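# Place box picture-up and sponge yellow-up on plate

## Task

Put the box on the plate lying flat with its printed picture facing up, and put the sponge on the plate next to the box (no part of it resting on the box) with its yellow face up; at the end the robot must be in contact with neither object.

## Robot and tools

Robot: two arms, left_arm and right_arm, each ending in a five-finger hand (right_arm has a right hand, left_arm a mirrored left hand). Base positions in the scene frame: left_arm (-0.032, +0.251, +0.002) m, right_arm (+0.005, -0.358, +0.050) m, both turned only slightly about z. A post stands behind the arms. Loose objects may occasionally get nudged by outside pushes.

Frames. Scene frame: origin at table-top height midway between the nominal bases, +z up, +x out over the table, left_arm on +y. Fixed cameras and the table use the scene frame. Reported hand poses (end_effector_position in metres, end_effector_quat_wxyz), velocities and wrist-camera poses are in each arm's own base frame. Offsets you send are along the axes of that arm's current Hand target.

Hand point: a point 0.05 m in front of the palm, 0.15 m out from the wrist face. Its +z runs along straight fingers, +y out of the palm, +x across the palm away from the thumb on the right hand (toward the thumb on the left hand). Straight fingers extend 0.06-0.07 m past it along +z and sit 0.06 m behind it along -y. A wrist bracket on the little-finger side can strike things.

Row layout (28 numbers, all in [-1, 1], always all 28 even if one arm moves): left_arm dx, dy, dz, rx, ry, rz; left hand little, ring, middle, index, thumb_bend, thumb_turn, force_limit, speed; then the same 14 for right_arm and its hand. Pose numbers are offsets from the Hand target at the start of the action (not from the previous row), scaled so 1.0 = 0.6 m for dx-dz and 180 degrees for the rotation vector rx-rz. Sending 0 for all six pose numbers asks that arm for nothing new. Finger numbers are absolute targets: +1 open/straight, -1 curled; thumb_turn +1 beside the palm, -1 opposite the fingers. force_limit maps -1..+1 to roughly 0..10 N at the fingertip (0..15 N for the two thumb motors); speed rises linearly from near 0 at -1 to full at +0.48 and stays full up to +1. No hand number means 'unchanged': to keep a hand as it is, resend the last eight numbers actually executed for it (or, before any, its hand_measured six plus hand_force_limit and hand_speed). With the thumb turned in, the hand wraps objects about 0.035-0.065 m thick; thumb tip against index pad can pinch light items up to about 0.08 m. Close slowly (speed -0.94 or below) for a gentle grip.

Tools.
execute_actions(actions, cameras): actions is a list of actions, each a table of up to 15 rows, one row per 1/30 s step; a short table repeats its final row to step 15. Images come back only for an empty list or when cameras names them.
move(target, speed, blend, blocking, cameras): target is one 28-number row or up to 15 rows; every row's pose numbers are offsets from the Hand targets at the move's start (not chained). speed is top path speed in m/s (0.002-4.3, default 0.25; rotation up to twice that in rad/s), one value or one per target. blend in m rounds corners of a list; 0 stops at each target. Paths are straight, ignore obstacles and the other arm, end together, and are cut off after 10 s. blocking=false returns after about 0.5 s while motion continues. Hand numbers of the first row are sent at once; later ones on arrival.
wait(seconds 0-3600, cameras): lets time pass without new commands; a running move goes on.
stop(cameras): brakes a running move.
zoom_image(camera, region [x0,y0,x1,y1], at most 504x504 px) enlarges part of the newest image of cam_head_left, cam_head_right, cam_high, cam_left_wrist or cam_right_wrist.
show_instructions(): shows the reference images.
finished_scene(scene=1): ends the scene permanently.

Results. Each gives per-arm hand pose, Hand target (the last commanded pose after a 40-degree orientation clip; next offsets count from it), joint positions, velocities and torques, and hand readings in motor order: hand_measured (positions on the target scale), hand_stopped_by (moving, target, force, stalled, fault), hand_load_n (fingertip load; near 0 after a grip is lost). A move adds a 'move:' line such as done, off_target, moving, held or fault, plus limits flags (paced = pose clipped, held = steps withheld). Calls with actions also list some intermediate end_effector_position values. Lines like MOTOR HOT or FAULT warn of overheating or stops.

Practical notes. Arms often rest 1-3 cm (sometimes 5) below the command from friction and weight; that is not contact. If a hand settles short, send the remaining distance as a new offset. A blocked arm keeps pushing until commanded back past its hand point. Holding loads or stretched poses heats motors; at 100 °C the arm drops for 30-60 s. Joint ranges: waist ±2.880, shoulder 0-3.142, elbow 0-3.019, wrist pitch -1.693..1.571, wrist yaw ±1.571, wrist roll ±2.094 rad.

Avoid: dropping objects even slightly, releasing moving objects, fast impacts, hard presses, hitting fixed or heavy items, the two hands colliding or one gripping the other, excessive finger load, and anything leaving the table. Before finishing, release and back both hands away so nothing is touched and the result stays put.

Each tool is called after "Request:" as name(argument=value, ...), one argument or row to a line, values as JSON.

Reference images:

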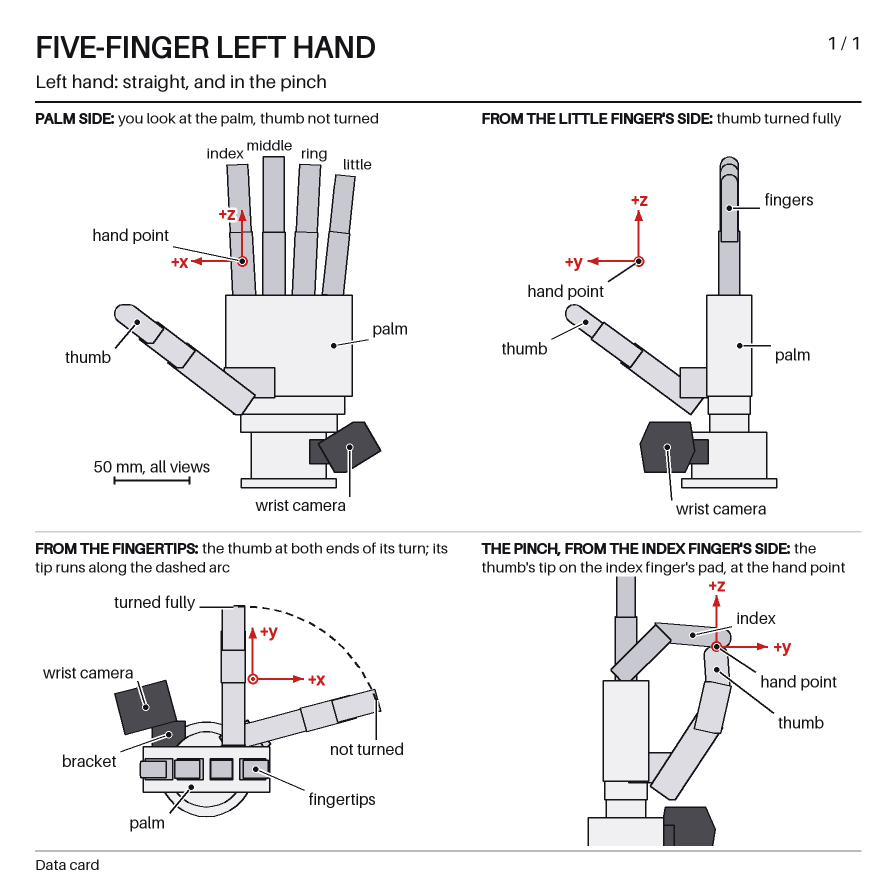

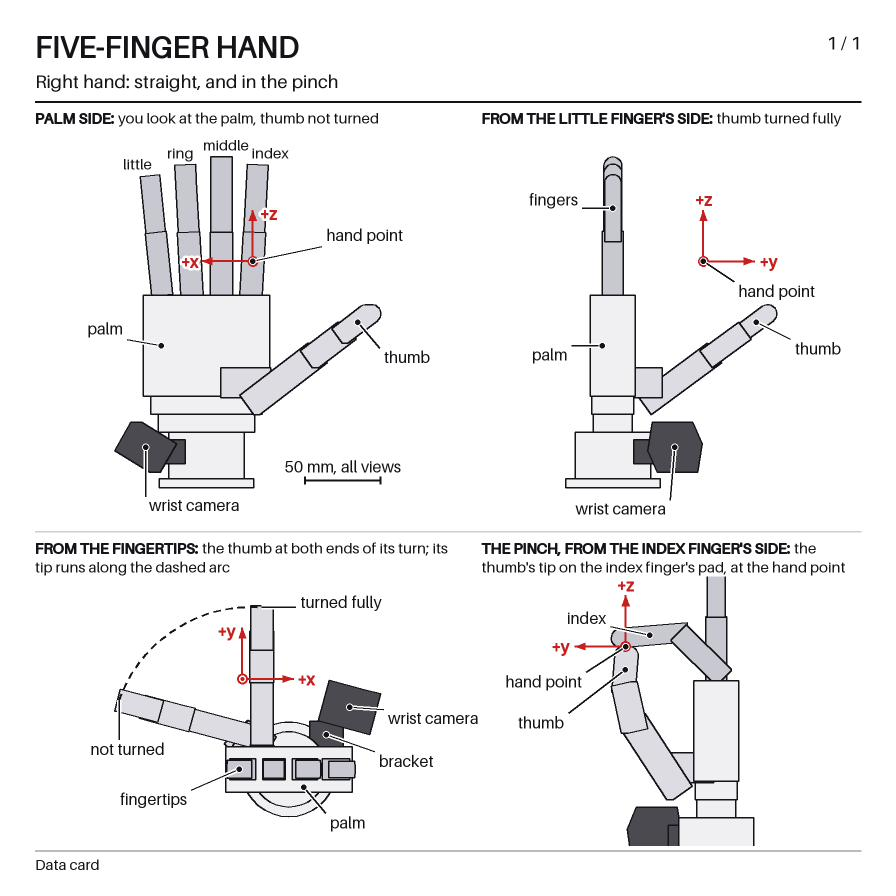

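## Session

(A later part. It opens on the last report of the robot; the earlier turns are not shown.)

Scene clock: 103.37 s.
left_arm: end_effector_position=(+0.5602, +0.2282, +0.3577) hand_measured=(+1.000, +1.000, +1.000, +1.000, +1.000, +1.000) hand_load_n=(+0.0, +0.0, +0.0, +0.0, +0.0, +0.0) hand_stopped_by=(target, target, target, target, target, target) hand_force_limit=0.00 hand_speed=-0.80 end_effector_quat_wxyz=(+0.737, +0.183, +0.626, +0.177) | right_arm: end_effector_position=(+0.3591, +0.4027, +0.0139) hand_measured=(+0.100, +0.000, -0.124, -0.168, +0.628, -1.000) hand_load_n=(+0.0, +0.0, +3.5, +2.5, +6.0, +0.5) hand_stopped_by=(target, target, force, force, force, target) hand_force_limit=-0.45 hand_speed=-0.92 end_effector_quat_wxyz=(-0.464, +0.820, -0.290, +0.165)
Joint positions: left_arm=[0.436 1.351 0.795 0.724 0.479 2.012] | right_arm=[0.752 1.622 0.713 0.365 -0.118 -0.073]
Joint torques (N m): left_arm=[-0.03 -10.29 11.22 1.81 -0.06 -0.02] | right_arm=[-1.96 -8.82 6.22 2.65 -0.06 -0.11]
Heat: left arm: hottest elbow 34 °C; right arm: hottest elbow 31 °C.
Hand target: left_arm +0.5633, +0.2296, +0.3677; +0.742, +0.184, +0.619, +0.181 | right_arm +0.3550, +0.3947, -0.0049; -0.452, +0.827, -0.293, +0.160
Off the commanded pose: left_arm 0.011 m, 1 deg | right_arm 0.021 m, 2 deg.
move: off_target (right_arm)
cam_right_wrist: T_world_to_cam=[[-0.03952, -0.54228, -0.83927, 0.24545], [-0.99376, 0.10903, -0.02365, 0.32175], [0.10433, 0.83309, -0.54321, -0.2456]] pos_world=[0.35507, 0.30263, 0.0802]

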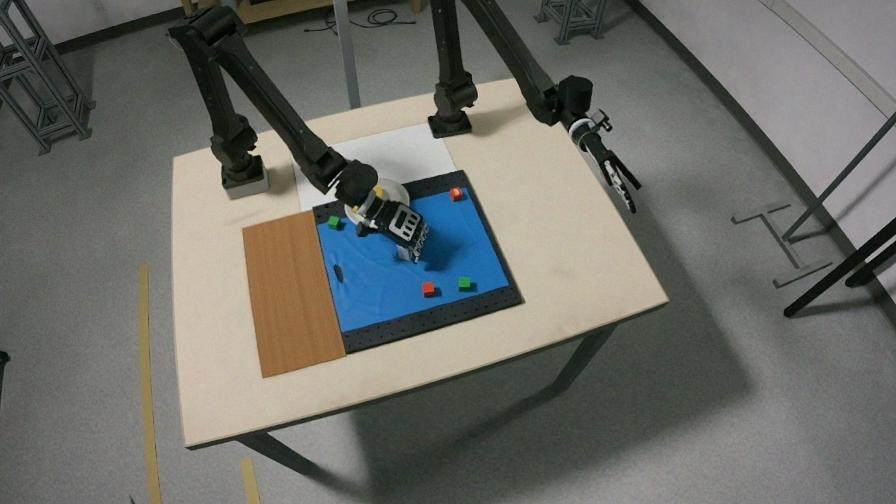

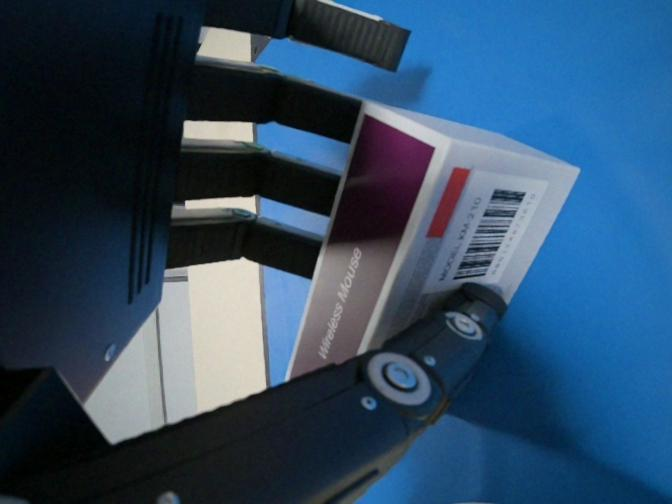

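Request:
move(
  target=[0,0,0,0,0,0,1,1,1,1,1,1,0,-0.8,0,0,0,0,0,0,0.1,0.1,0.08,0.05,0.74,-1,-0.45,-0.8],
  cameras=["cam_high","cam_right_wrist"],
)

Request:
zoom_image(
  camera="cam_high",
  region=[370, 190, 450, 270],
)

Scene clock: 104.47 s.
left_arm: end_effector_position=(+0.5602, +0.2282, +0.3577) hand_measured=(+1.000, +1.000, +1.000, +1.000, +1.000, +1.000) hand_load_n=(+0.0, +0.0, +0.0, +0.0, +0.0, +0.0) hand_stopped_by=(target, target, target, target, target, target) hand_force_limit=0.00 hand_speed=-0.80 end_effector_quat_wxyz=(+0.737, +0.183, +0.626, +0.177) | right_arm: end_effector_position=(+0.3580, +0.4017, +0.0076) hand_measured=(+0.100, +0.100, +0.080, +0.050, +0.740, -1.000) hand_load_n=(+0.0, +0.0, +0.0, -0.5, +0.0, +0.0) hand_stopped_by=(target, target, target, target, target, target) hand_force_limit=-0.45 hand_speed=-0.80 end_effector_quat_wxyz=(-0.460, +0.823, -0.291, +0.163)
Joint positions: left_arm=[0.436 1.351 0.795 0.724 0.479 2.012] | right_arm=[0.752 1.635 0.713 0.365 -0.118 -0.073]
Joint torques (N m): left_arm=[-0.09 -10.4 11.21 1.77 -0.04 -0.03] | right_arm=[-1.96 -9.58 6.17 2.66 -0.06 -0.11]
Heat: left arm: hottest elbow 34 °C; right arm: hottest elbow 31 °C.
Hand target: left_arm +0.5633, +0.2296, +0.3677; +0.742, +0.184, +0.619, +0.181 | right_arm +0.3550, +0.3947, -0.0051; -0.452, +0.827, -0.293, +0.160
Off the commanded pose: left_arm 0.011 m, 1 deg | right_arm 0.015 m, 1 deg.
move: done
cam_right_wrist: T_world_to_cam=[[-0.04697, -0.54923, -0.83435, 0.24503], [-0.99393, 0.10886, -0.0157, 0.3207], [0.09945, 0.82855, -0.55101, -0.2445]] pos_world=[0.35458, 0.30225, 0.07475]

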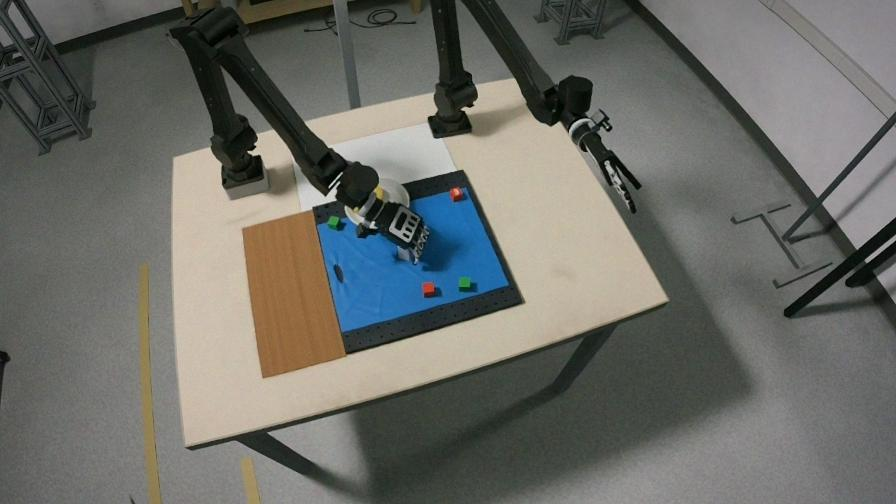

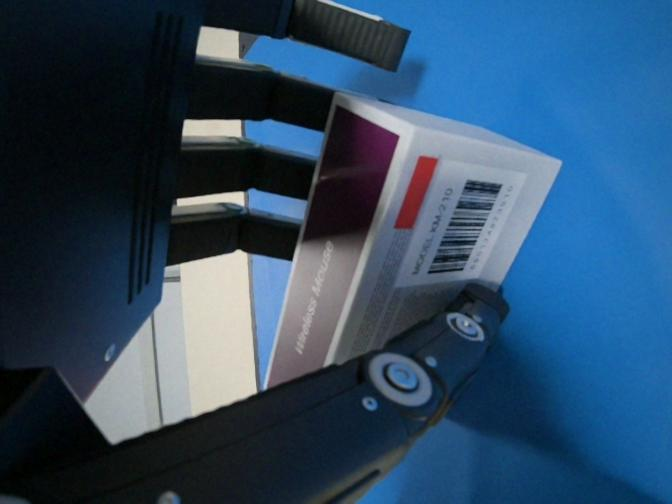

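Scaled by 6.300.

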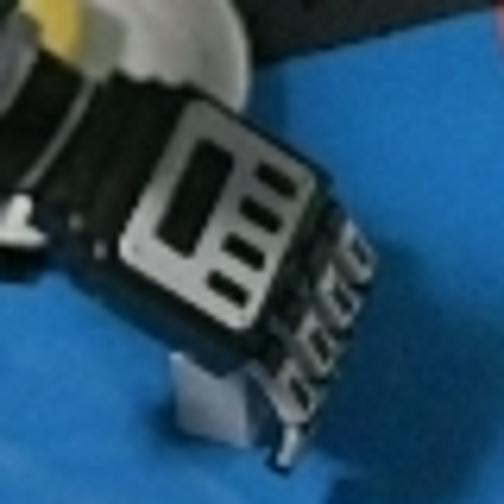

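Request:
move(
  target=[0,0,0,0,0,0,1,1,1,1,1,1,0,-0.8,0.002,-0.13,-0.072,0,0,0,0.2,0.2,0.2,0.2,0.82,-1,-0.45,0],
  speed=0.12,
  cameras=["cam_high","cam_right_wrist","cam_head_left"],
)

Request:
zoom_image(
  camera="cam_right_wrist",
  region=[250, 60, 672, 480],
)

Scene clock: 106.10 s.
left_arm: end_effector_position=(+0.5602, +0.2282, +0.3577) hand_measured=(+1.000, +1.000, +1.000, +1.000, +1.000, +1.000) hand_load_n=(+0.0, +0.0, +0.0, +0.0, +0.0, +0.0) hand_stopped_by=(target, target, target, target, target, target) hand_force_limit=0.00 hand_speed=-0.80 end_effector_quat_wxyz=(+0.737, +0.183, +0.626, +0.177) | right_arm: end_effector_position=(+0.3415, +0.3863, +0.0593) hand_measured=(+0.200, +0.200, +0.200, +0.200, +0.820, -1.000) hand_load_n=(+0.0, +0.0, +0.0, +0.0, +0.0, +0.0) hand_stopped_by=(target, target, target, target, target, target) hand_force_limit=-0.45 hand_speed=0.00 end_effector_quat_wxyz=(-0.434, +0.837, -0.298, +0.149)
Joint positions: left_arm=[0.436 1.351 0.795 0.724 0.479 2.012] | right_arm=[0.752 1.459 0.742 0.095 -0.118 -0.073]
Joint torques (N m): left_arm=[0.09 -10.29 11.25 1.8 -0.05 -0.02] | right_arm=[-2.08 -10.17 12.44 1.62 -0.1 -0.11]
Heat: left arm: hottest elbow 35 °C; right arm: hottest elbow 31 °C.
Hand target: left_arm +0.5633, +0.2296, +0.3677; +0.742, +0.184, +0.619, +0.181 | right_arm +0.3596, +0.3984, +0.0841; -0.452, +0.827, -0.293, +0.160
Off the commanded pose: left_arm 0.011 m, 1 deg | right_arm 0.033 m, 3 deg.
move: off_target (right_arm)
cam_right_wrist: T_world_to_cam=[[-0.08604, -0.58587, -0.80583, 0.30475], [-0.99367, 0.1091, 0.02677, 0.30408], [0.07224, 0.80303, -0.59155, -0.18004]] pos_world=[0.34138, 0.28994, 0.13093]
Images, in order (width x height): cam_head_left 896x504, cam_high 896x504, cam_right_wrist 672x504.

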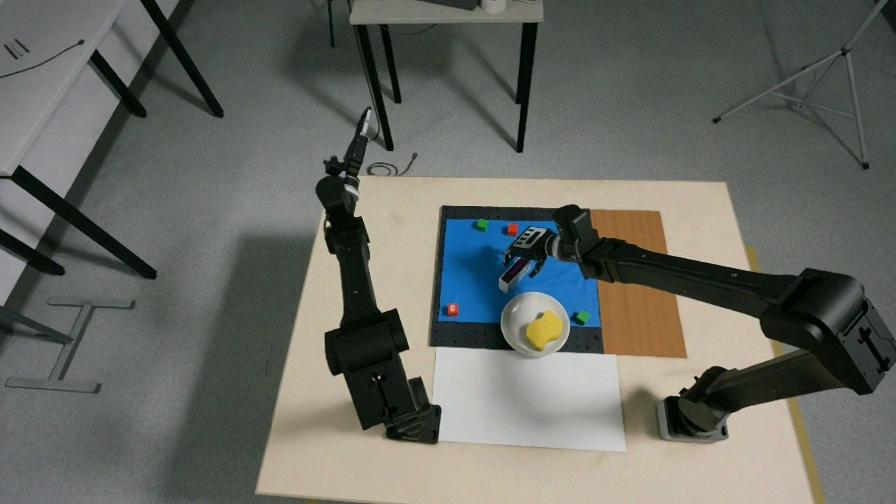

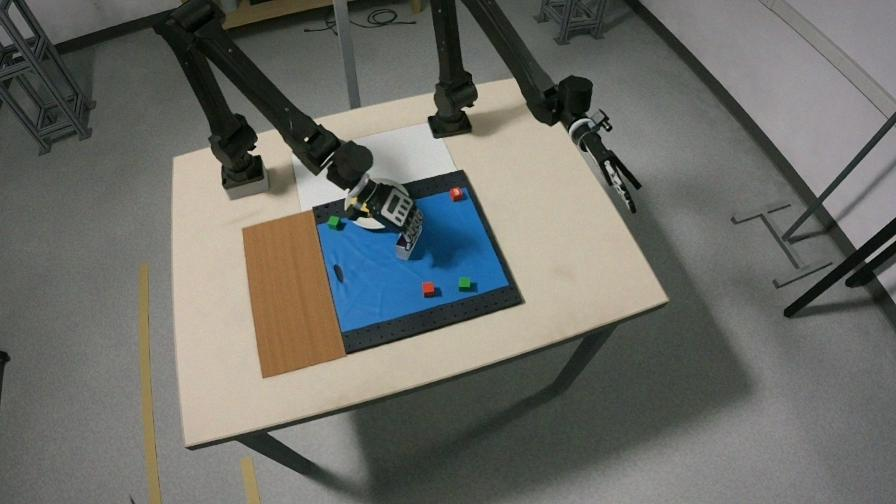

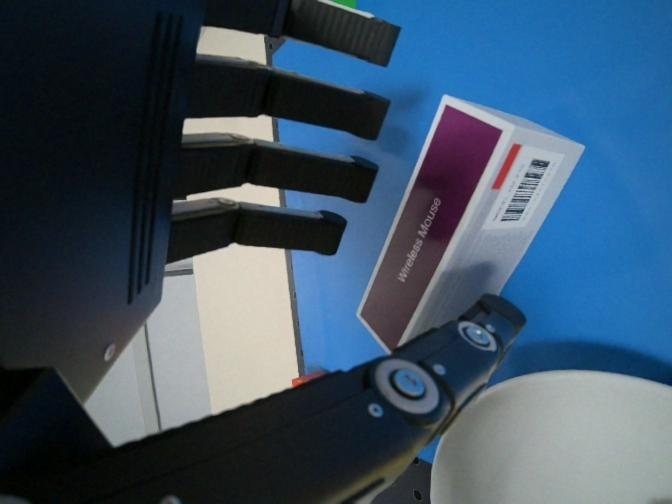

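Scaled by 1.194 from the camera's image (finer frame: 960x720).

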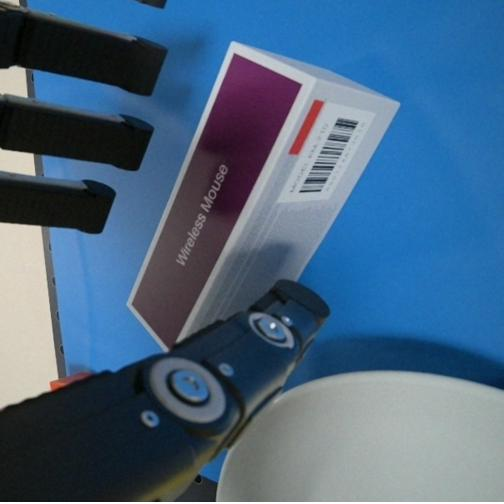

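Request:
move(
  target=[0,0,0,0,0,0,1,1,1,1,1,1,0,-0.8,-0.01,0.004,0.0125,-0.0963,-0.0054,-0.0049,0.1,0.1,0.1,0.1,0.74,-1,-0.4,0],
  speed=0.12,
  cameras=["cam_right_wrist"],
)

Request:
zoom_image(
  camera="cam_right_wrist",
  region=[320, 60, 640, 380],
)

Scene clock: 108.67 s.
left_arm: end_effector_position=(+0.5602, +0.2282, +0.3577) hand_measured=(+1.000, +1.000, +1.000, +1.000, +1.000, +1.000) hand_load_n=(-0.5, +0.0, +0.0, +0.0, +0.0, +0.0) hand_stopped_by=(target, target, target, target, target, target) hand_force_limit=0.00 hand_speed=-0.80 end_effector_quat_wxyz=(+0.737, +0.183, +0.626, +0.177) | right_arm: end_effector_position=(+0.3441, +0.3893, +0.0643) hand_measured=(+0.100, +0.100, +0.100, +0.100, +0.740, -1.000) hand_load_n=(+0.0, +0.0, +0.0, +0.0, +0.0, +0.0) hand_stopped_by=(target, target, target, target, target, target) hand_force_limit=-0.40 hand_speed=0.00 end_effector_quat_wxyz=(-0.313, +0.891, -0.313, +0.103)
Joint positions: left_arm=[0.436 1.351 0.795 0.724 0.479 2.012] | right_arm=[0.765 1.539 0.99 -0.355 -0.093 -0.097]
Joint torques (N m): left_arm=[-0.03 -10.52 11.28 1.81 -0.05 -0.03] | right_arm=[-0.79 -10.05 13.5 1.22 0.19 -0.14]
Heat: left arm: hottest elbow 35 °C; right arm: hottest elbow 32 °C.
Hand target: left_arm +0.5633, +0.2296, +0.3677; +0.742, +0.184, +0.619, +0.181 | right_arm +0.3580, +0.4061, +0.0780; -0.324, +0.889, -0.304, +0.111
Off the commanded pose: left_arm 0.011 m, 1 deg | right_arm 0.026 m, 2 deg.
move: off_target (right_arm)
cam_right_wrist: T_world_to_cam=[[-0.20786, -0.74568, -0.63306, 0.40381], [-0.97642, 0.11964, 0.17968, 0.28626], [-0.05825, 0.65548, -0.75296, -0.06694]] pos_world=[0.35954, 0.31074, 0.15379]

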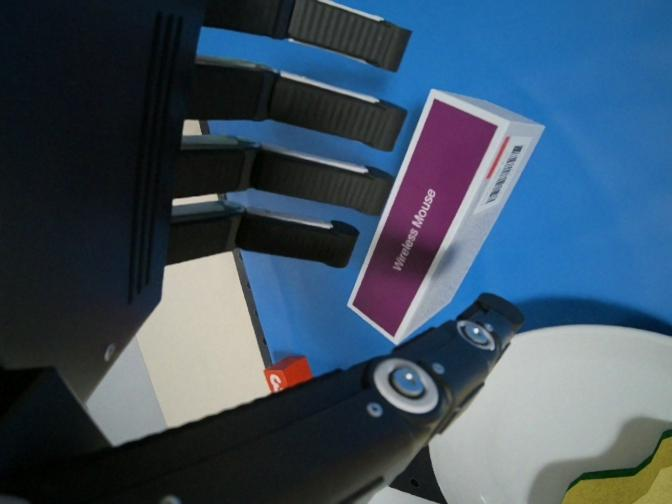

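Scaled by 1.575 from the camera's image (finer frame: 960x720).

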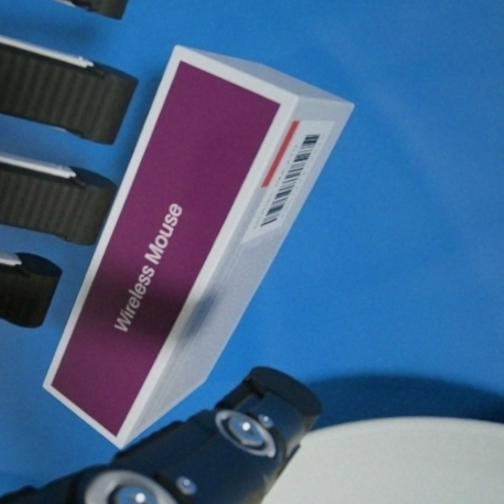

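Request:
move(
  target=[0,0,0,0,0,0,1,1,1,1,1,1,0,-0.8,0.0016,0.0397,0.023,0,0,0,0.1,0.1,0.1,0.1,0.74,-1,-0.4,0],
  speed=0.1,
  cameras=["cam_right_wrist"],
)

Request:
zoom_image(
  camera="cam_right_wrist",
  region=[320, 60, 640, 380],
)

Scene clock: 109.90 s.
left_arm: end_effector_position=(+0.5602, +0.2282, +0.3577) hand_measured=(+1.000, +1.000, +1.000, +1.000, +1.000, +1.000) hand_load_n=(+0.0, +0.0, +0.0, +0.0, +0.5, +0.0) hand_stopped_by=(target, target, target, target, target, target) hand_force_limit=0.00 hand_speed=-0.80 end_effector_quat_wxyz=(+0.737, +0.183, +0.626, +0.177) | right_arm: end_effector_position=(+0.3523, +0.3969, +0.0602) hand_measured=(+0.100, +0.100, +0.100, +0.100, +0.740, -1.000) hand_load_n=(+0.5, +0.0, +0.0, +0.0, +0.0, +0.0) hand_stopped_by=(target, target, target, target, target, target) hand_force_limit=-0.40 hand_speed=0.00 end_effector_quat_wxyz=(-0.326, +0.887, -0.309, +0.110)
Joint positions: left_arm=[0.436 1.351 0.795 0.724 0.479 2.012] | right_arm=[0.765 1.559 0.99 -0.304 -0.093 -0.102]
Joint torques (N m): left_arm=[-0.15 -10.4 11.28 1.87 -0.07 -0.02] | right_arm=[-1.2 -10.34 8.98 2.25 0.06 -0.15]
Heat: left arm: hottest elbow 35 °C; right arm: hottest elbow 32 °C.
Hand target: left_arm +0.5633, +0.2296, +0.3677; +0.742, +0.184, +0.619, +0.181 | right_arm +0.3531, +0.3981, +0.0521; -0.324, +0.889, -0.304, +0.111
Off the commanded pose: left_arm 0.011 m, 1 deg | right_arm 0.008 m, 1 deg.
move: done
cam_right_wrist: T_world_to_cam=[[-0.18959, -0.73344, -0.65278, 0.39842], [-0.98096, 0.11302, 0.15792, 0.29969], [-0.04205, 0.67029, -0.74091, -0.08687]] pos_world=[0.36587, 0.31657, 0.14839]

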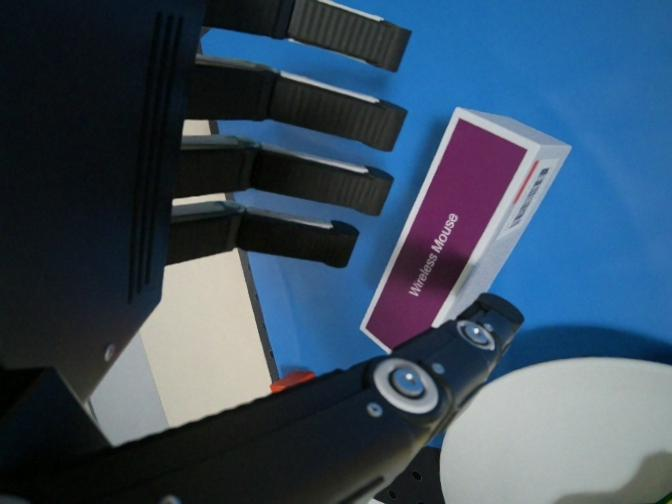

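Scaled by 1.575 from the camera's image (finer frame: 960x720).

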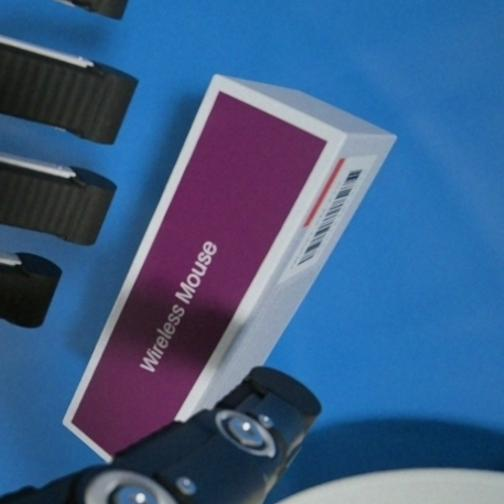

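Request:
move(
  target=[0,0,0,0,0,0,1,1,1,1,1,1,0,-0.8,-0.0007,0.0465,0.061,0,0,0,0.1,0.1,0.1,0.1,0.74,-1,-0.4,0],
  speed=0.08,
  cameras=["cam_right_wrist"],
)

Request:
zoom_image(
  camera="cam_right_wrist",
  region=[250, 60, 672, 480],
)

Scene clock: 111.30 s.
left_arm: end_effector_position=(+0.5602, +0.2282, +0.3577) hand_measured=(+1.000, +1.000, +1.000, +1.000, +1.000, +1.000) hand_load_n=(+0.0, +0.0, +0.0, +0.0, +0.0, +0.0) hand_stopped_by=(target, target, target, target, target, target) hand_force_limit=0.00 hand_speed=-0.80 end_effector_quat_wxyz=(+0.737, +0.183, +0.626, +0.177) | right_arm: end_effector_position=(+0.3570, +0.4014, +0.0155) hand_measured=(+0.100, +0.100, +0.100, +0.100, +0.740, -1.000) hand_load_n=(+0.0, +0.0, +0.0, +0.0, +0.0, +0.0) hand_stopped_by=(target, target, target, target, target, target) hand_force_limit=-0.40 hand_speed=0.00 end_effector_quat_wxyz=(-0.328, +0.886, -0.308, +0.111)
Joint positions: left_arm=[0.436 1.351 0.795 0.724 0.479 2.012] | right_arm=[0.765 1.648 0.955 -0.176 -0.093 -0.102]
Joint torques (N m): left_arm=[0.03 -10.34 11.23 1.87 -0.04 -0.03] | right_arm=[-1.08 -11.22 7.72 2.28 0.1 -0.13]
Heat: left arm: hottest elbow 35 °C; right arm: hottest elbow 32 °C.
Hand target: left_arm +0.5633, +0.2296, +0.3677; +0.742, +0.184, +0.619, +0.181 | right_arm +0.3542, +0.4001, +0.0062; -0.324, +0.889, -0.304, +0.111
Off the commanded pose: left_arm 0.011 m, 1 deg | right_arm 0.010 m, 1 deg.
move: done
cam_right_wrist: T_world_to_cam=[[-0.18756, -0.73156, -0.65546, 0.37207], [-0.98145, 0.11258, 0.1552, 0.3112], [-0.03975, 0.67241, -0.73911, -0.12448]] pos_world=[0.37026, 0.32086, 0.10357]

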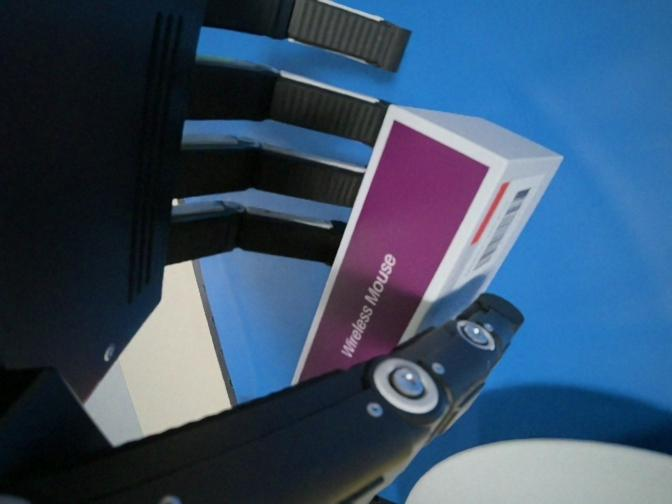

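Scaled by 1.194 from the camera's image (finer frame: 960x720).

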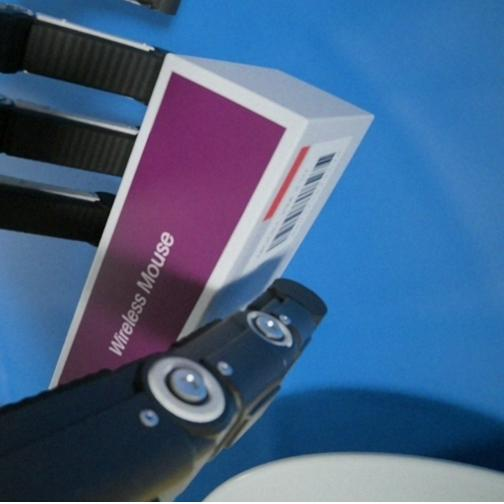

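Request:
move(
  target=[0,0,0,0,0,0,1,1,1,1,1,1,0,-0.8,0,0,0,0,0,0,0.1,0.0,-0.16,-0.2,0.68,-1,-0.4,-0.9],
  cameras=["cam_right_wrist"],
)

Request:
zoom_image(
  camera="cam_right_wrist",
  region=[250, 60, 672, 480],
)

Scene clock: 112.77 s.
left_arm: end_effector_position=(+0.5602, +0.2282, +0.3577) hand_measured=(+1.000, +1.000, +1.000, +1.000, +1.000, +1.000) hand_load_n=(+0.0, +0.0, +0.0, +0.0, +0.0, +0.0) hand_stopped_by=(target, target, target, target, target, target) hand_force_limit=0.00 hand_speed=-0.80 end_effector_quat_wxyz=(+0.737, +0.183, +0.626, +0.177) | right_arm: end_effector_position=(+0.3570, +0.4014, +0.0155) hand_measured=(+0.100, +0.000, -0.140, -0.200, +0.682, -1.000) hand_load_n=(+0.0, +0.0, +3.5, +2.0, +5.0, -0.5) hand_stopped_by=(target, target, force, target, target, target) hand_force_limit=-0.40 hand_speed=-0.90 end_effector_quat_wxyz=(-0.328, +0.886, -0.308, +0.111)
Joint positions: left_arm=[0.436 1.351 0.795 0.724 0.479 2.012] | right_arm=[0.765 1.648 0.955 -0.176 -0.093 -0.102]
Joint torques (N m): left_arm=[-0.15 -10.46 11.28 1.76 -0.05 -0.03] | right_arm=[-1.03 -11.22 7.72 2.28 0.1 -0.13]
Heat: left arm: hottest elbow 35 °C; right arm: hottest elbow 32 °C.
Hand target: left_arm +0.5633, +0.2296, +0.3677; +0.742, +0.184, +0.619, +0.181 | right_arm +0.3542, +0.4001, +0.0062; -0.324, +0.889, -0.304, +0.111
Off the commanded pose: left_arm 0.011 m, 1 deg | right_arm 0.010 m, 1 deg.
move: done
cam_right_wrist: T_world_to_cam=[[-0.18756, -0.73156, -0.65546, 0.37207], [-0.98145, 0.11258, 0.1552, 0.3112], [-0.03975, 0.67241, -0.73911, -0.12448]] pos_world=[0.37026, 0.32086, 0.10357]

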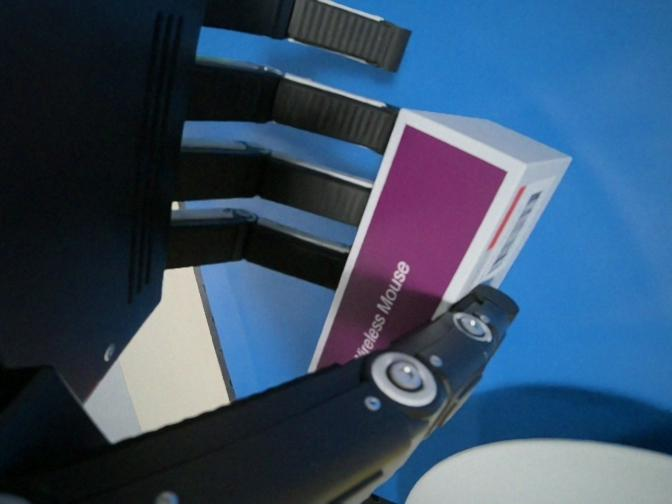

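Scaled by 1.194 from the camera's image (finer frame: 960x720).

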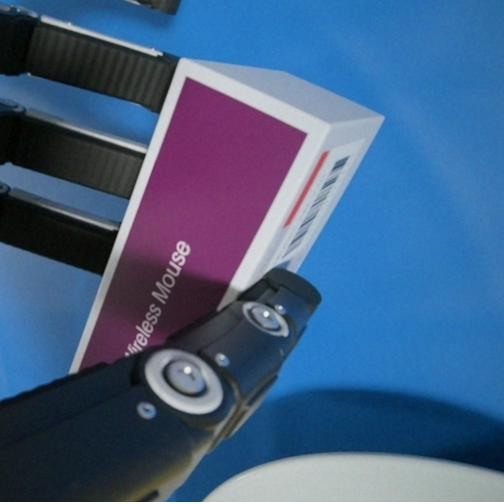

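Request:
move(
  target=[
    [0,0,0,0,0,0,1,1,1,1,1,1,0,-0.8,0,-0.0536,-0.0638,0,0,0,0.1,0.0,-0.16,-0.2,0.68,-1,-0.4,-0.9],
    [0,0,0,0,0,0,1,1,1,1,1,1,0,-0.8,0,-0.0633,-0.0753,0.244,0,0,0.1,0.0,-0.16,-0.2,0.68,-1,-0.4,-0.9],
  ],
  speed=[0.08,0.15],
  blend=[0.02,0],
  cameras=["cam_right_wrist","cam_head_left","cam_high"],
)

Request:
zoom_image(
  camera="cam_right_wrist",
  region=[250, 60, 672, 480],
)

Scene clock: 117.07 s.
left_arm: end_effector_position=(+0.5602, +0.2282, +0.3577) hand_measured=(+1.000, +1.000, +1.000, +1.000, +1.000, +1.000) hand_load_n=(+0.0, +0.0, +0.0, +0.0, +0.0, +0.0) hand_stopped_by=(target, target, target, target, target, target) hand_force_limit=0.00 hand_speed=-0.80 end_effector_quat_wxyz=(+0.737, +0.183, +0.626, +0.177) | right_arm: end_effector_position=(+0.3538, +0.4030, +0.0670) hand_measured=(+0.100, +0.000, -0.140, -0.200, +0.682, -1.000) hand_load_n=(-0.5, +0.0, +3.5, +2.0, +5.0, +0.0) hand_stopped_by=(target, target, force, target, target, target) hand_force_limit=-0.40 hand_speed=-0.90 end_effector_quat_wxyz=(-0.630, +0.707, -0.236, +0.218)
Joint positions: left_arm=[0.436 1.351 0.795 0.724 0.479 2.012] | right_arm=[0.733 1.647 0.517 1.016 -0.181 -0.033]
Joint torques (N m): left_arm=[-0.26 -10.58 11.23 1.81 -0.06 -0.02] | right_arm=[-2.08 -8.76 5.44 3.36 -0.09 0.06]
Heat: left arm: hottest elbow 35 °C; right arm: hottest elbow 32 °C.
Hand target: left_arm +0.5633, +0.2296, +0.3677; +0.742, +0.184, +0.619, +0.181 | right_arm +0.3541, +0.4001, +0.0652; -0.633, +0.703, -0.240, +0.216
Off the commanded pose: left_arm 0.011 m, 1 deg | right_arm 0.003 m, 1 deg.
move: done
cam_right_wrist: T_world_to_cam=[[0.21911, -0.24066, -0.94555, 0.08406], [-0.9586, 0.12752, -0.2546, 0.31329], [0.18185, 0.9622, -0.20276, -0.31877]] pos_world=[0.33987, 0.287, 0.09461]
Images, in order (width x height): cam_head_left 896x504, cam_high 896x504, cam_right_wrist 672x504.

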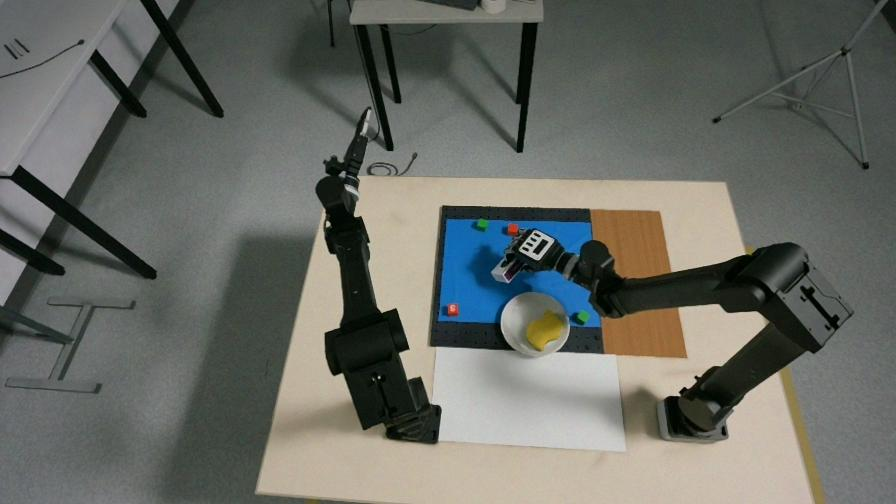

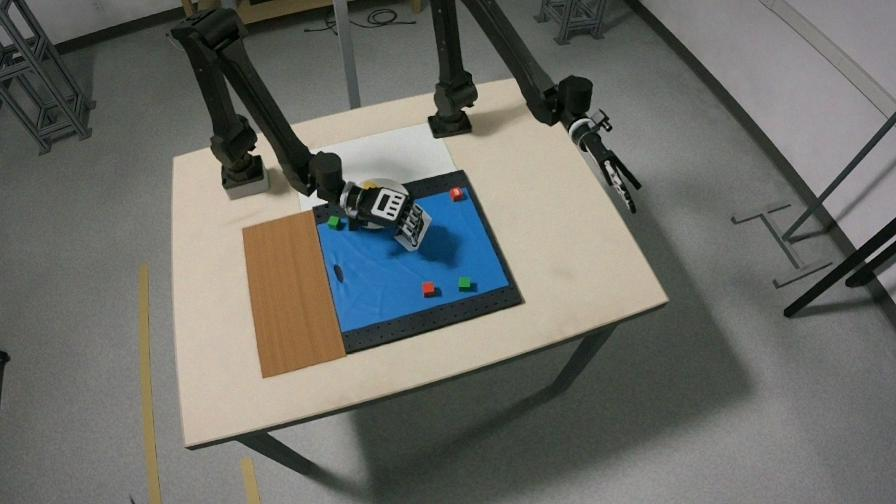

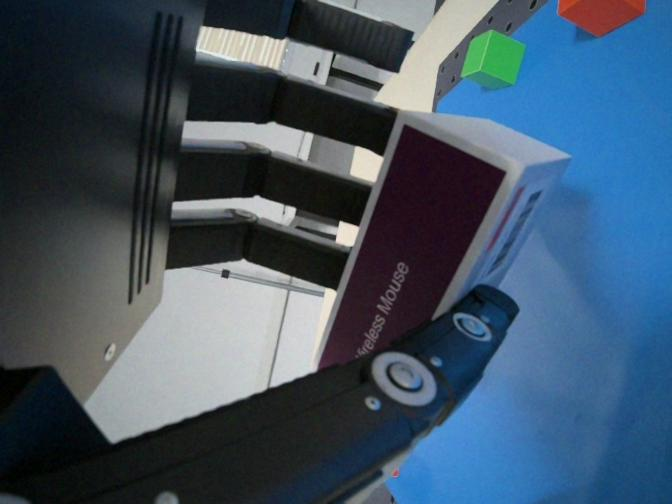

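Scaled by 1.194 from the camera's image (finer frame: 960x720).

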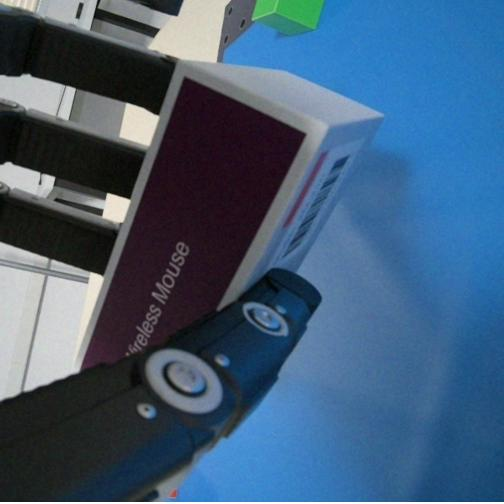

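Request:
move(
  target=[0,0,0,0,0,0,1,1,1,1,1,1,0,-0.8,0,0.0596,0.0062,0,0,0,0.1,0.0,-0.16,-0.2,0.68,-1,-0.4,-0.9],
  speed=0.08,
  cameras=["cam_right_wrist"],
)

Request:
move(
  target=[0,0,0,0,0,0,1,1,1,1,1,1,0,-0.8,0,0.0149,0.0016,0,0,0,0.1,0.0,-0.16,-0.2,0.68,-1,-0.4,-0.9],
  speed=0.04,
  cameras=["cam_right_wrist","cam_high","cam_head_left"],
)

Request:
zoom_image(
  camera="cam_right_wrist",
  region=[250, 60, 672, 480],
)

Scene clock: 118.37 s.
left_arm: end_effector_position=(+0.5602, +0.2282, +0.3577) hand_measured=(+1.000, +1.000, +1.000, +1.000, +1.000, +1.000) hand_load_n=(+0.0, +0.0, +0.0, +0.0, +0.0, +0.0) hand_stopped_by=(target, target, target, target, target, target) hand_force_limit=0.00 hand_speed=-0.80 end_effector_quat_wxyz=(+0.737, +0.183, +0.626, +0.177) | right_arm: end_effector_position=(+0.3546, +0.4037, +0.0296) hand_measured=(+0.100, +0.000, -0.140, -0.200, +0.682, -1.000) hand_load_n=(+0.0, +0.0, +3.5, +2.0, +5.0, +0.0) hand_stopped_by=(target, target, force, target, target, target) hand_force_limit=-0.40 hand_speed=-0.90 end_effector_quat_wxyz=(-0.629, +0.708, -0.236, +0.218)
Joint positions: left_arm=[0.436 1.351 0.795 0.724 0.479 2.012] | right_arm=[0.733 1.789 0.517 1.157 -0.181 -0.032]
Joint torques (N m): left_arm=[0.15 -10.46 11.22 1.76 -0.04 -0.02] | right_arm=[-2.08 -9.76 4.1 3.28 -0.09 0.04]
Heat: left arm: hottest elbow 35 °C; right arm: hottest elbow 32 °C.
Hand target: left_arm +0.5633, +0.2296, +0.3677; +0.742, +0.184, +0.619, +0.181 | right_arm +0.3541, +0.4000, +0.0292; -0.633, +0.703, -0.240, +0.216
Off the commanded pose: left_arm 0.011 m, 1 deg | right_arm 0.004 m, 1 deg.
move: done
cam_right_wrist: T_world_to_cam=[[0.21771, -0.24152, -0.94566, 0.04954], [-0.95896, 0.1274, -0.25331, 0.30454], [0.18165, 0.962, -0.20387, -0.32706]] pos_world=[0.34067, 0.2878, 0.05732]

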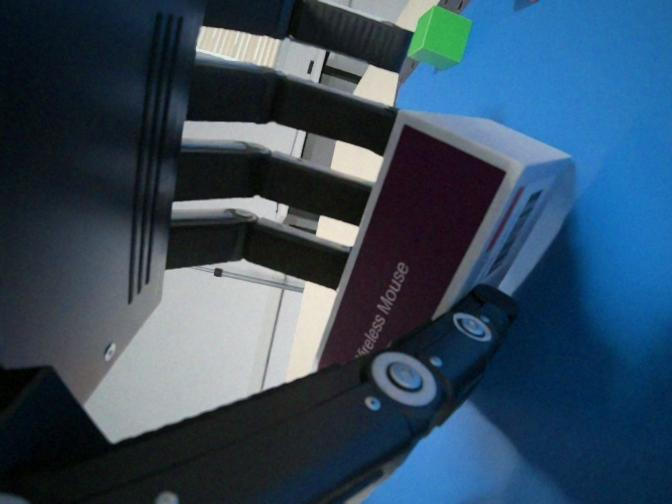

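Scene clock: 119.00 s.
left_arm: end_effector_position=(+0.5602, +0.2282, +0.3577) hand_measured=(+1.000, +1.000, +1.000, +1.000, +1.000, +1.000) hand_load_n=(+0.0, +0.0, +0.0, +0.0, +0.0, +0.0) hand_stopped_by=(target, target, target, target, target, target) hand_force_limit=0.00 hand_speed=-0.80 end_effector_quat_wxyz=(+0.737, +0.183, +0.626, +0.177) | right_arm: end_effector_position=(+0.3549, +0.4045, +0.0264) hand_measured=(+0.100, +0.000, -0.140, -0.200, +0.682, -1.000) hand_load_n=(+0.0, +0.0, +3.0, +2.0, +5.0, -0.5) hand_stopped_by=(target, target, force, target, target, target) hand_force_limit=-0.40 hand_speed=-0.90 end_effector_quat_wxyz=(-0.634, +0.704, -0.235, +0.219)
Joint positions: left_arm=[0.436 1.351 0.795 0.724 0.479 2.012] | right_arm=[0.733 1.814 0.517 1.195 -0.182 -0.028]
Joint torques (N m): left_arm=[0.15 -10.4 11.22 1.81 -0.06 -0.03] | right_arm=[-2.02 -9.17 4.01 3.14 -0.06 0]
Heat: left arm: hottest elbow 35 °C; right arm: hottest elbow 31 °C.
Hand target: left_arm +0.5633, +0.2296, +0.3677; +0.742, +0.184, +0.619, +0.181 | right_arm +0.3540, +0.4001, +0.0202; -0.633, +0.704, -0.240, +0.216
Off the commanded pose: left_arm 0.011 m, 1 deg | right_arm 0.008 m, 1 deg.
move: done
cam_right_wrist: T_world_to_cam=[[0.22396, -0.23106, -0.94681, 0.0402], [-0.95726, 0.13027, -0.25823, 0.30238], [0.18301, 0.96418, -0.19201, -0.33013]] pos_world=[0.34087, 0.2882, 0.05275]
Images, in order (width x height): cam_head_left 896x504, cam_high 896x504, cam_right_wrist 672x504.

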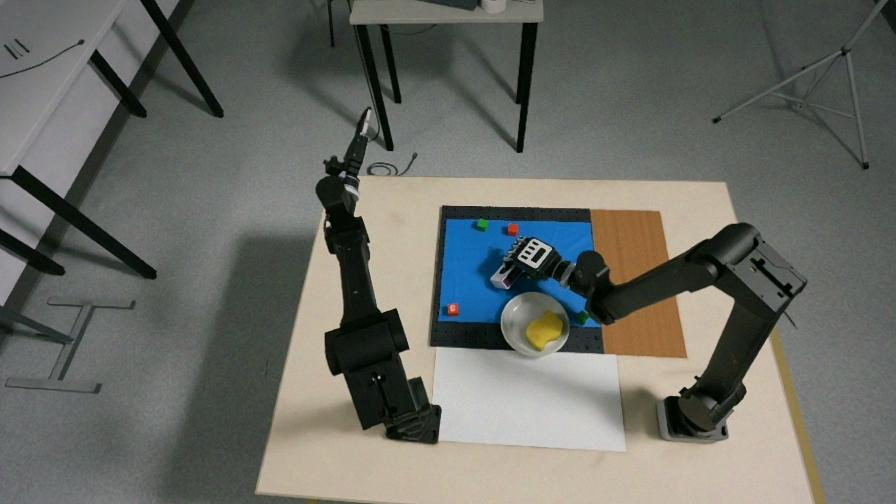

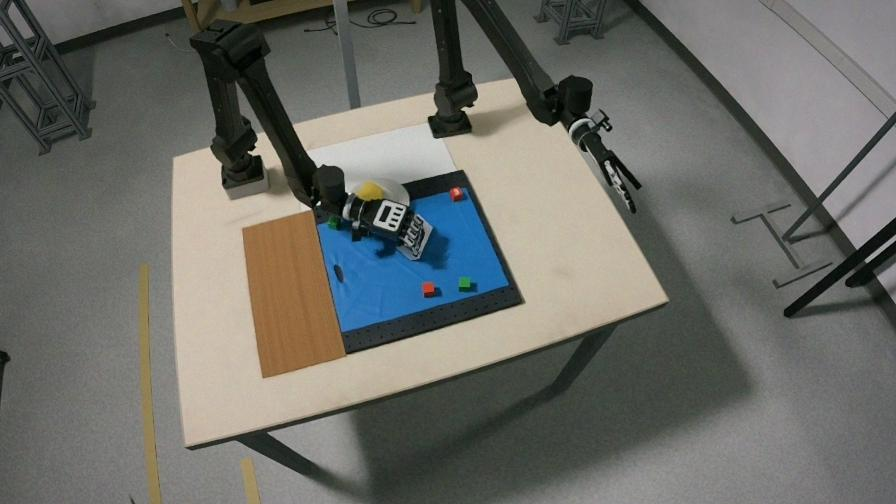

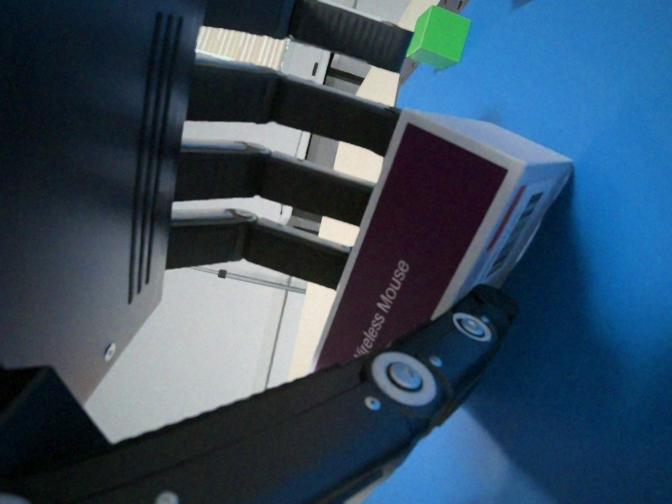

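Scaled by 1.194 from the camera's image (finer frame: 960x720).

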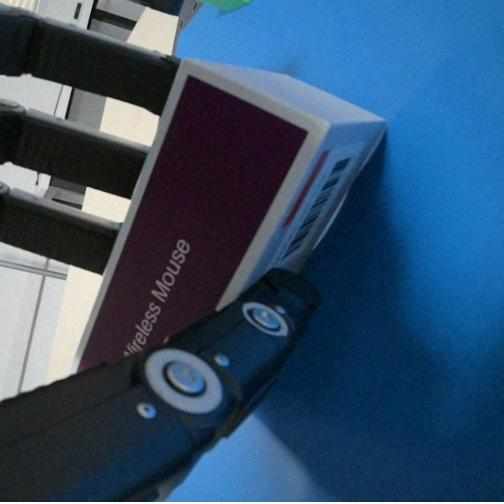

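Request:
move(
  target=[0,0,0,0,0,0,1,1,1,1,1,1,0,-0.8,0,0,0,0,0,0,0.2,0.1,0.04,0.0,0.68,-1,-0.4,-0.85],
  cameras=["cam_right_wrist"],
)

Request:
zoom_image(
  camera="cam_right_wrist",
  region=[250, 60, 672, 480],
)

Scene clock: 121.37 s.
left_arm: end_effector_position=(+0.5602, +0.2282, +0.3577) hand_measured=(+1.000, +1.000, +1.000, +1.000, +1.000, +1.000) hand_load_n=(+0.0, +0.0, +0.0, +0.0, +0.0, +0.0) hand_stopped_by=(target, target, target, target, target, target) hand_force_limit=0.00 hand_speed=-0.80 end_effector_quat_wxyz=(+0.737, +0.183, +0.626, +0.177) | right_arm: end_effector_position=(+0.3550, +0.4045, +0.0266) hand_measured=(+0.200, +0.100, +0.040, +0.000, +0.680, -1.000) hand_load_n=(+0.0, +0.0, +0.0, +0.0, +0.5, +0.0) hand_stopped_by=(target, target, target, target, target, target) hand_force_limit=-0.40 hand_speed=-0.85 end_effector_quat_wxyz=(-0.634, +0.703, -0.235, +0.219)
Joint positions: left_arm=[0.436 1.351 0.795 0.724 0.479 2.012] | right_arm=[0.733 1.814 0.517 1.196 -0.182 -0.028]
Joint torques (N m): left_arm=[-0.09 -10.34 11.26 1.8 -0.06 -0.03] | right_arm=[-2.02 -9.17 4.01 3.1 -0.06 0]
Heat: left arm: hottest elbow 35 °C; right arm: hottest elbow 31 °C.
Hand target: left_arm +0.5633, +0.2296, +0.3677; +0.742, +0.184, +0.619, +0.181 | right_arm +0.3540, +0.4001, +0.0202; -0.633, +0.704, -0.240, +0.216
Off the commanded pose: left_arm 0.011 m, 1 deg | right_arm 0.008 m, 1 deg.
move: done
cam_right_wrist: T_world_to_cam=[[0.22424, -0.23033, -0.94693, 0.03999], [-0.9572, 0.13043, -0.25839, 0.30234], [0.18302, 0.96433, -0.19122, -0.3302]] pos_world=[0.34087, 0.2882, 0.05285]

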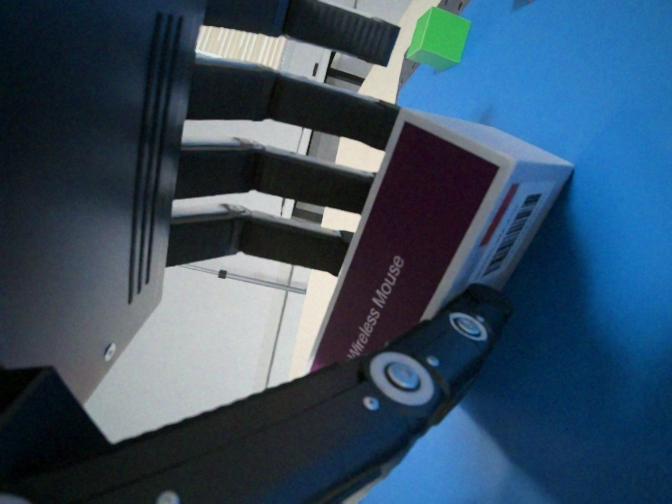

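Scaled by 1.194 from the camera's image (finer frame: 960x720).

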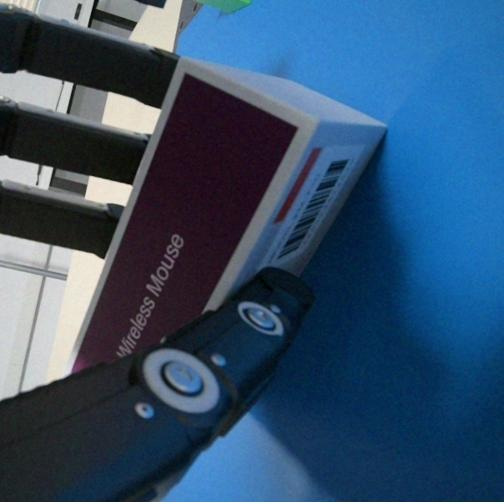

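Request:
move(
  target=[0,0,0,0,0,0,1,1,1,1,1,1,0,-0.8,0,0.0194,-0.008,0,0,0,0.2,0.1,0.04,0.0,0.68,-1,-0.4,-0.85],
  speed=0.04,
  cameras=["cam_right_wrist"],
)

Request:
zoom_image(
  camera="cam_right_wrist",
  region=[250, 60, 672, 480],
)

Scene clock: 122.53 s.
left_arm: end_effector_position=(+0.5602, +0.2282, +0.3577) hand_measured=(+1.000, +1.000, +1.000, +1.000, +1.000, +1.000) hand_load_n=(+0.0, +0.0, +0.0, +0.0, +0.0, +0.0) hand_stopped_by=(target, target, target, target, target, target) hand_force_limit=0.00 hand_speed=-0.80 end_effector_quat_wxyz=(+0.737, +0.183, +0.626, +0.177) | right_arm: end_effector_position=(+0.3512, +0.3994, +0.0135) hand_measured=(+0.200, +0.100, +0.040, +0.000, +0.680, -1.000) hand_load_n=(+0.0, +0.0, +0.0, +0.0, +0.0, +0.0) hand_stopped_by=(target, target, target, target, target, target) hand_force_limit=-0.40 hand_speed=-0.85 end_effector_quat_wxyz=(-0.633, +0.704, -0.236, +0.218)
Joint positions: left_arm=[0.436 1.351 0.795 0.724 0.479 2.012] | right_arm=[0.729 1.856 0.503 1.247 -0.185 -0.028]
Joint torques (N m): left_arm=[-0.03 -10.46 11.22 1.83 -0.07 -0.04] | right_arm=[-2.02 -9.41 3.58 3.19 -0.07 0]
Heat: left arm: hottest elbow 35 °C; right arm: hottest elbow 31 °C.
Hand target: left_arm +0.5633, +0.2296, +0.3677; +0.742, +0.184, +0.619, +0.181 | right_arm +0.3504, +0.3953, +0.0092; -0.633, +0.703, -0.240, +0.216
Off the commanded pose: left_arm 0.011 m, 1 deg | right_arm 0.006 m, 1 deg.
move: done
cam_right_wrist: T_world_to_cam=[[0.22097, -0.2329, -0.94706, 0.02952], [-0.95799, 0.13021, -0.25554, 0.29629], [0.18283, 0.96374, -0.19435, -0.32675]] pos_world=[0.33707, 0.2832, 0.04017]

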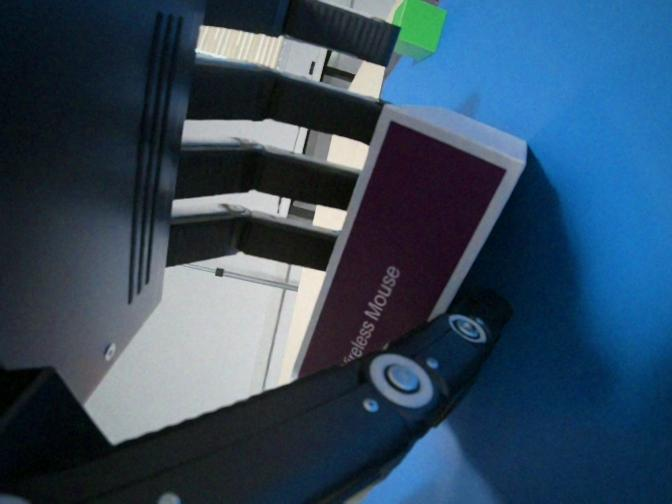

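Scaled by 1.194 from the camera's image (finer frame: 960x720).

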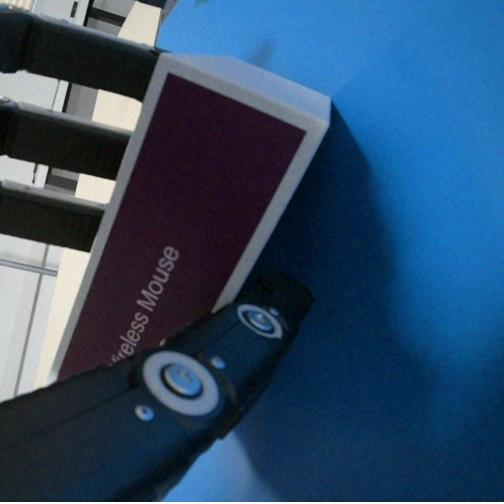

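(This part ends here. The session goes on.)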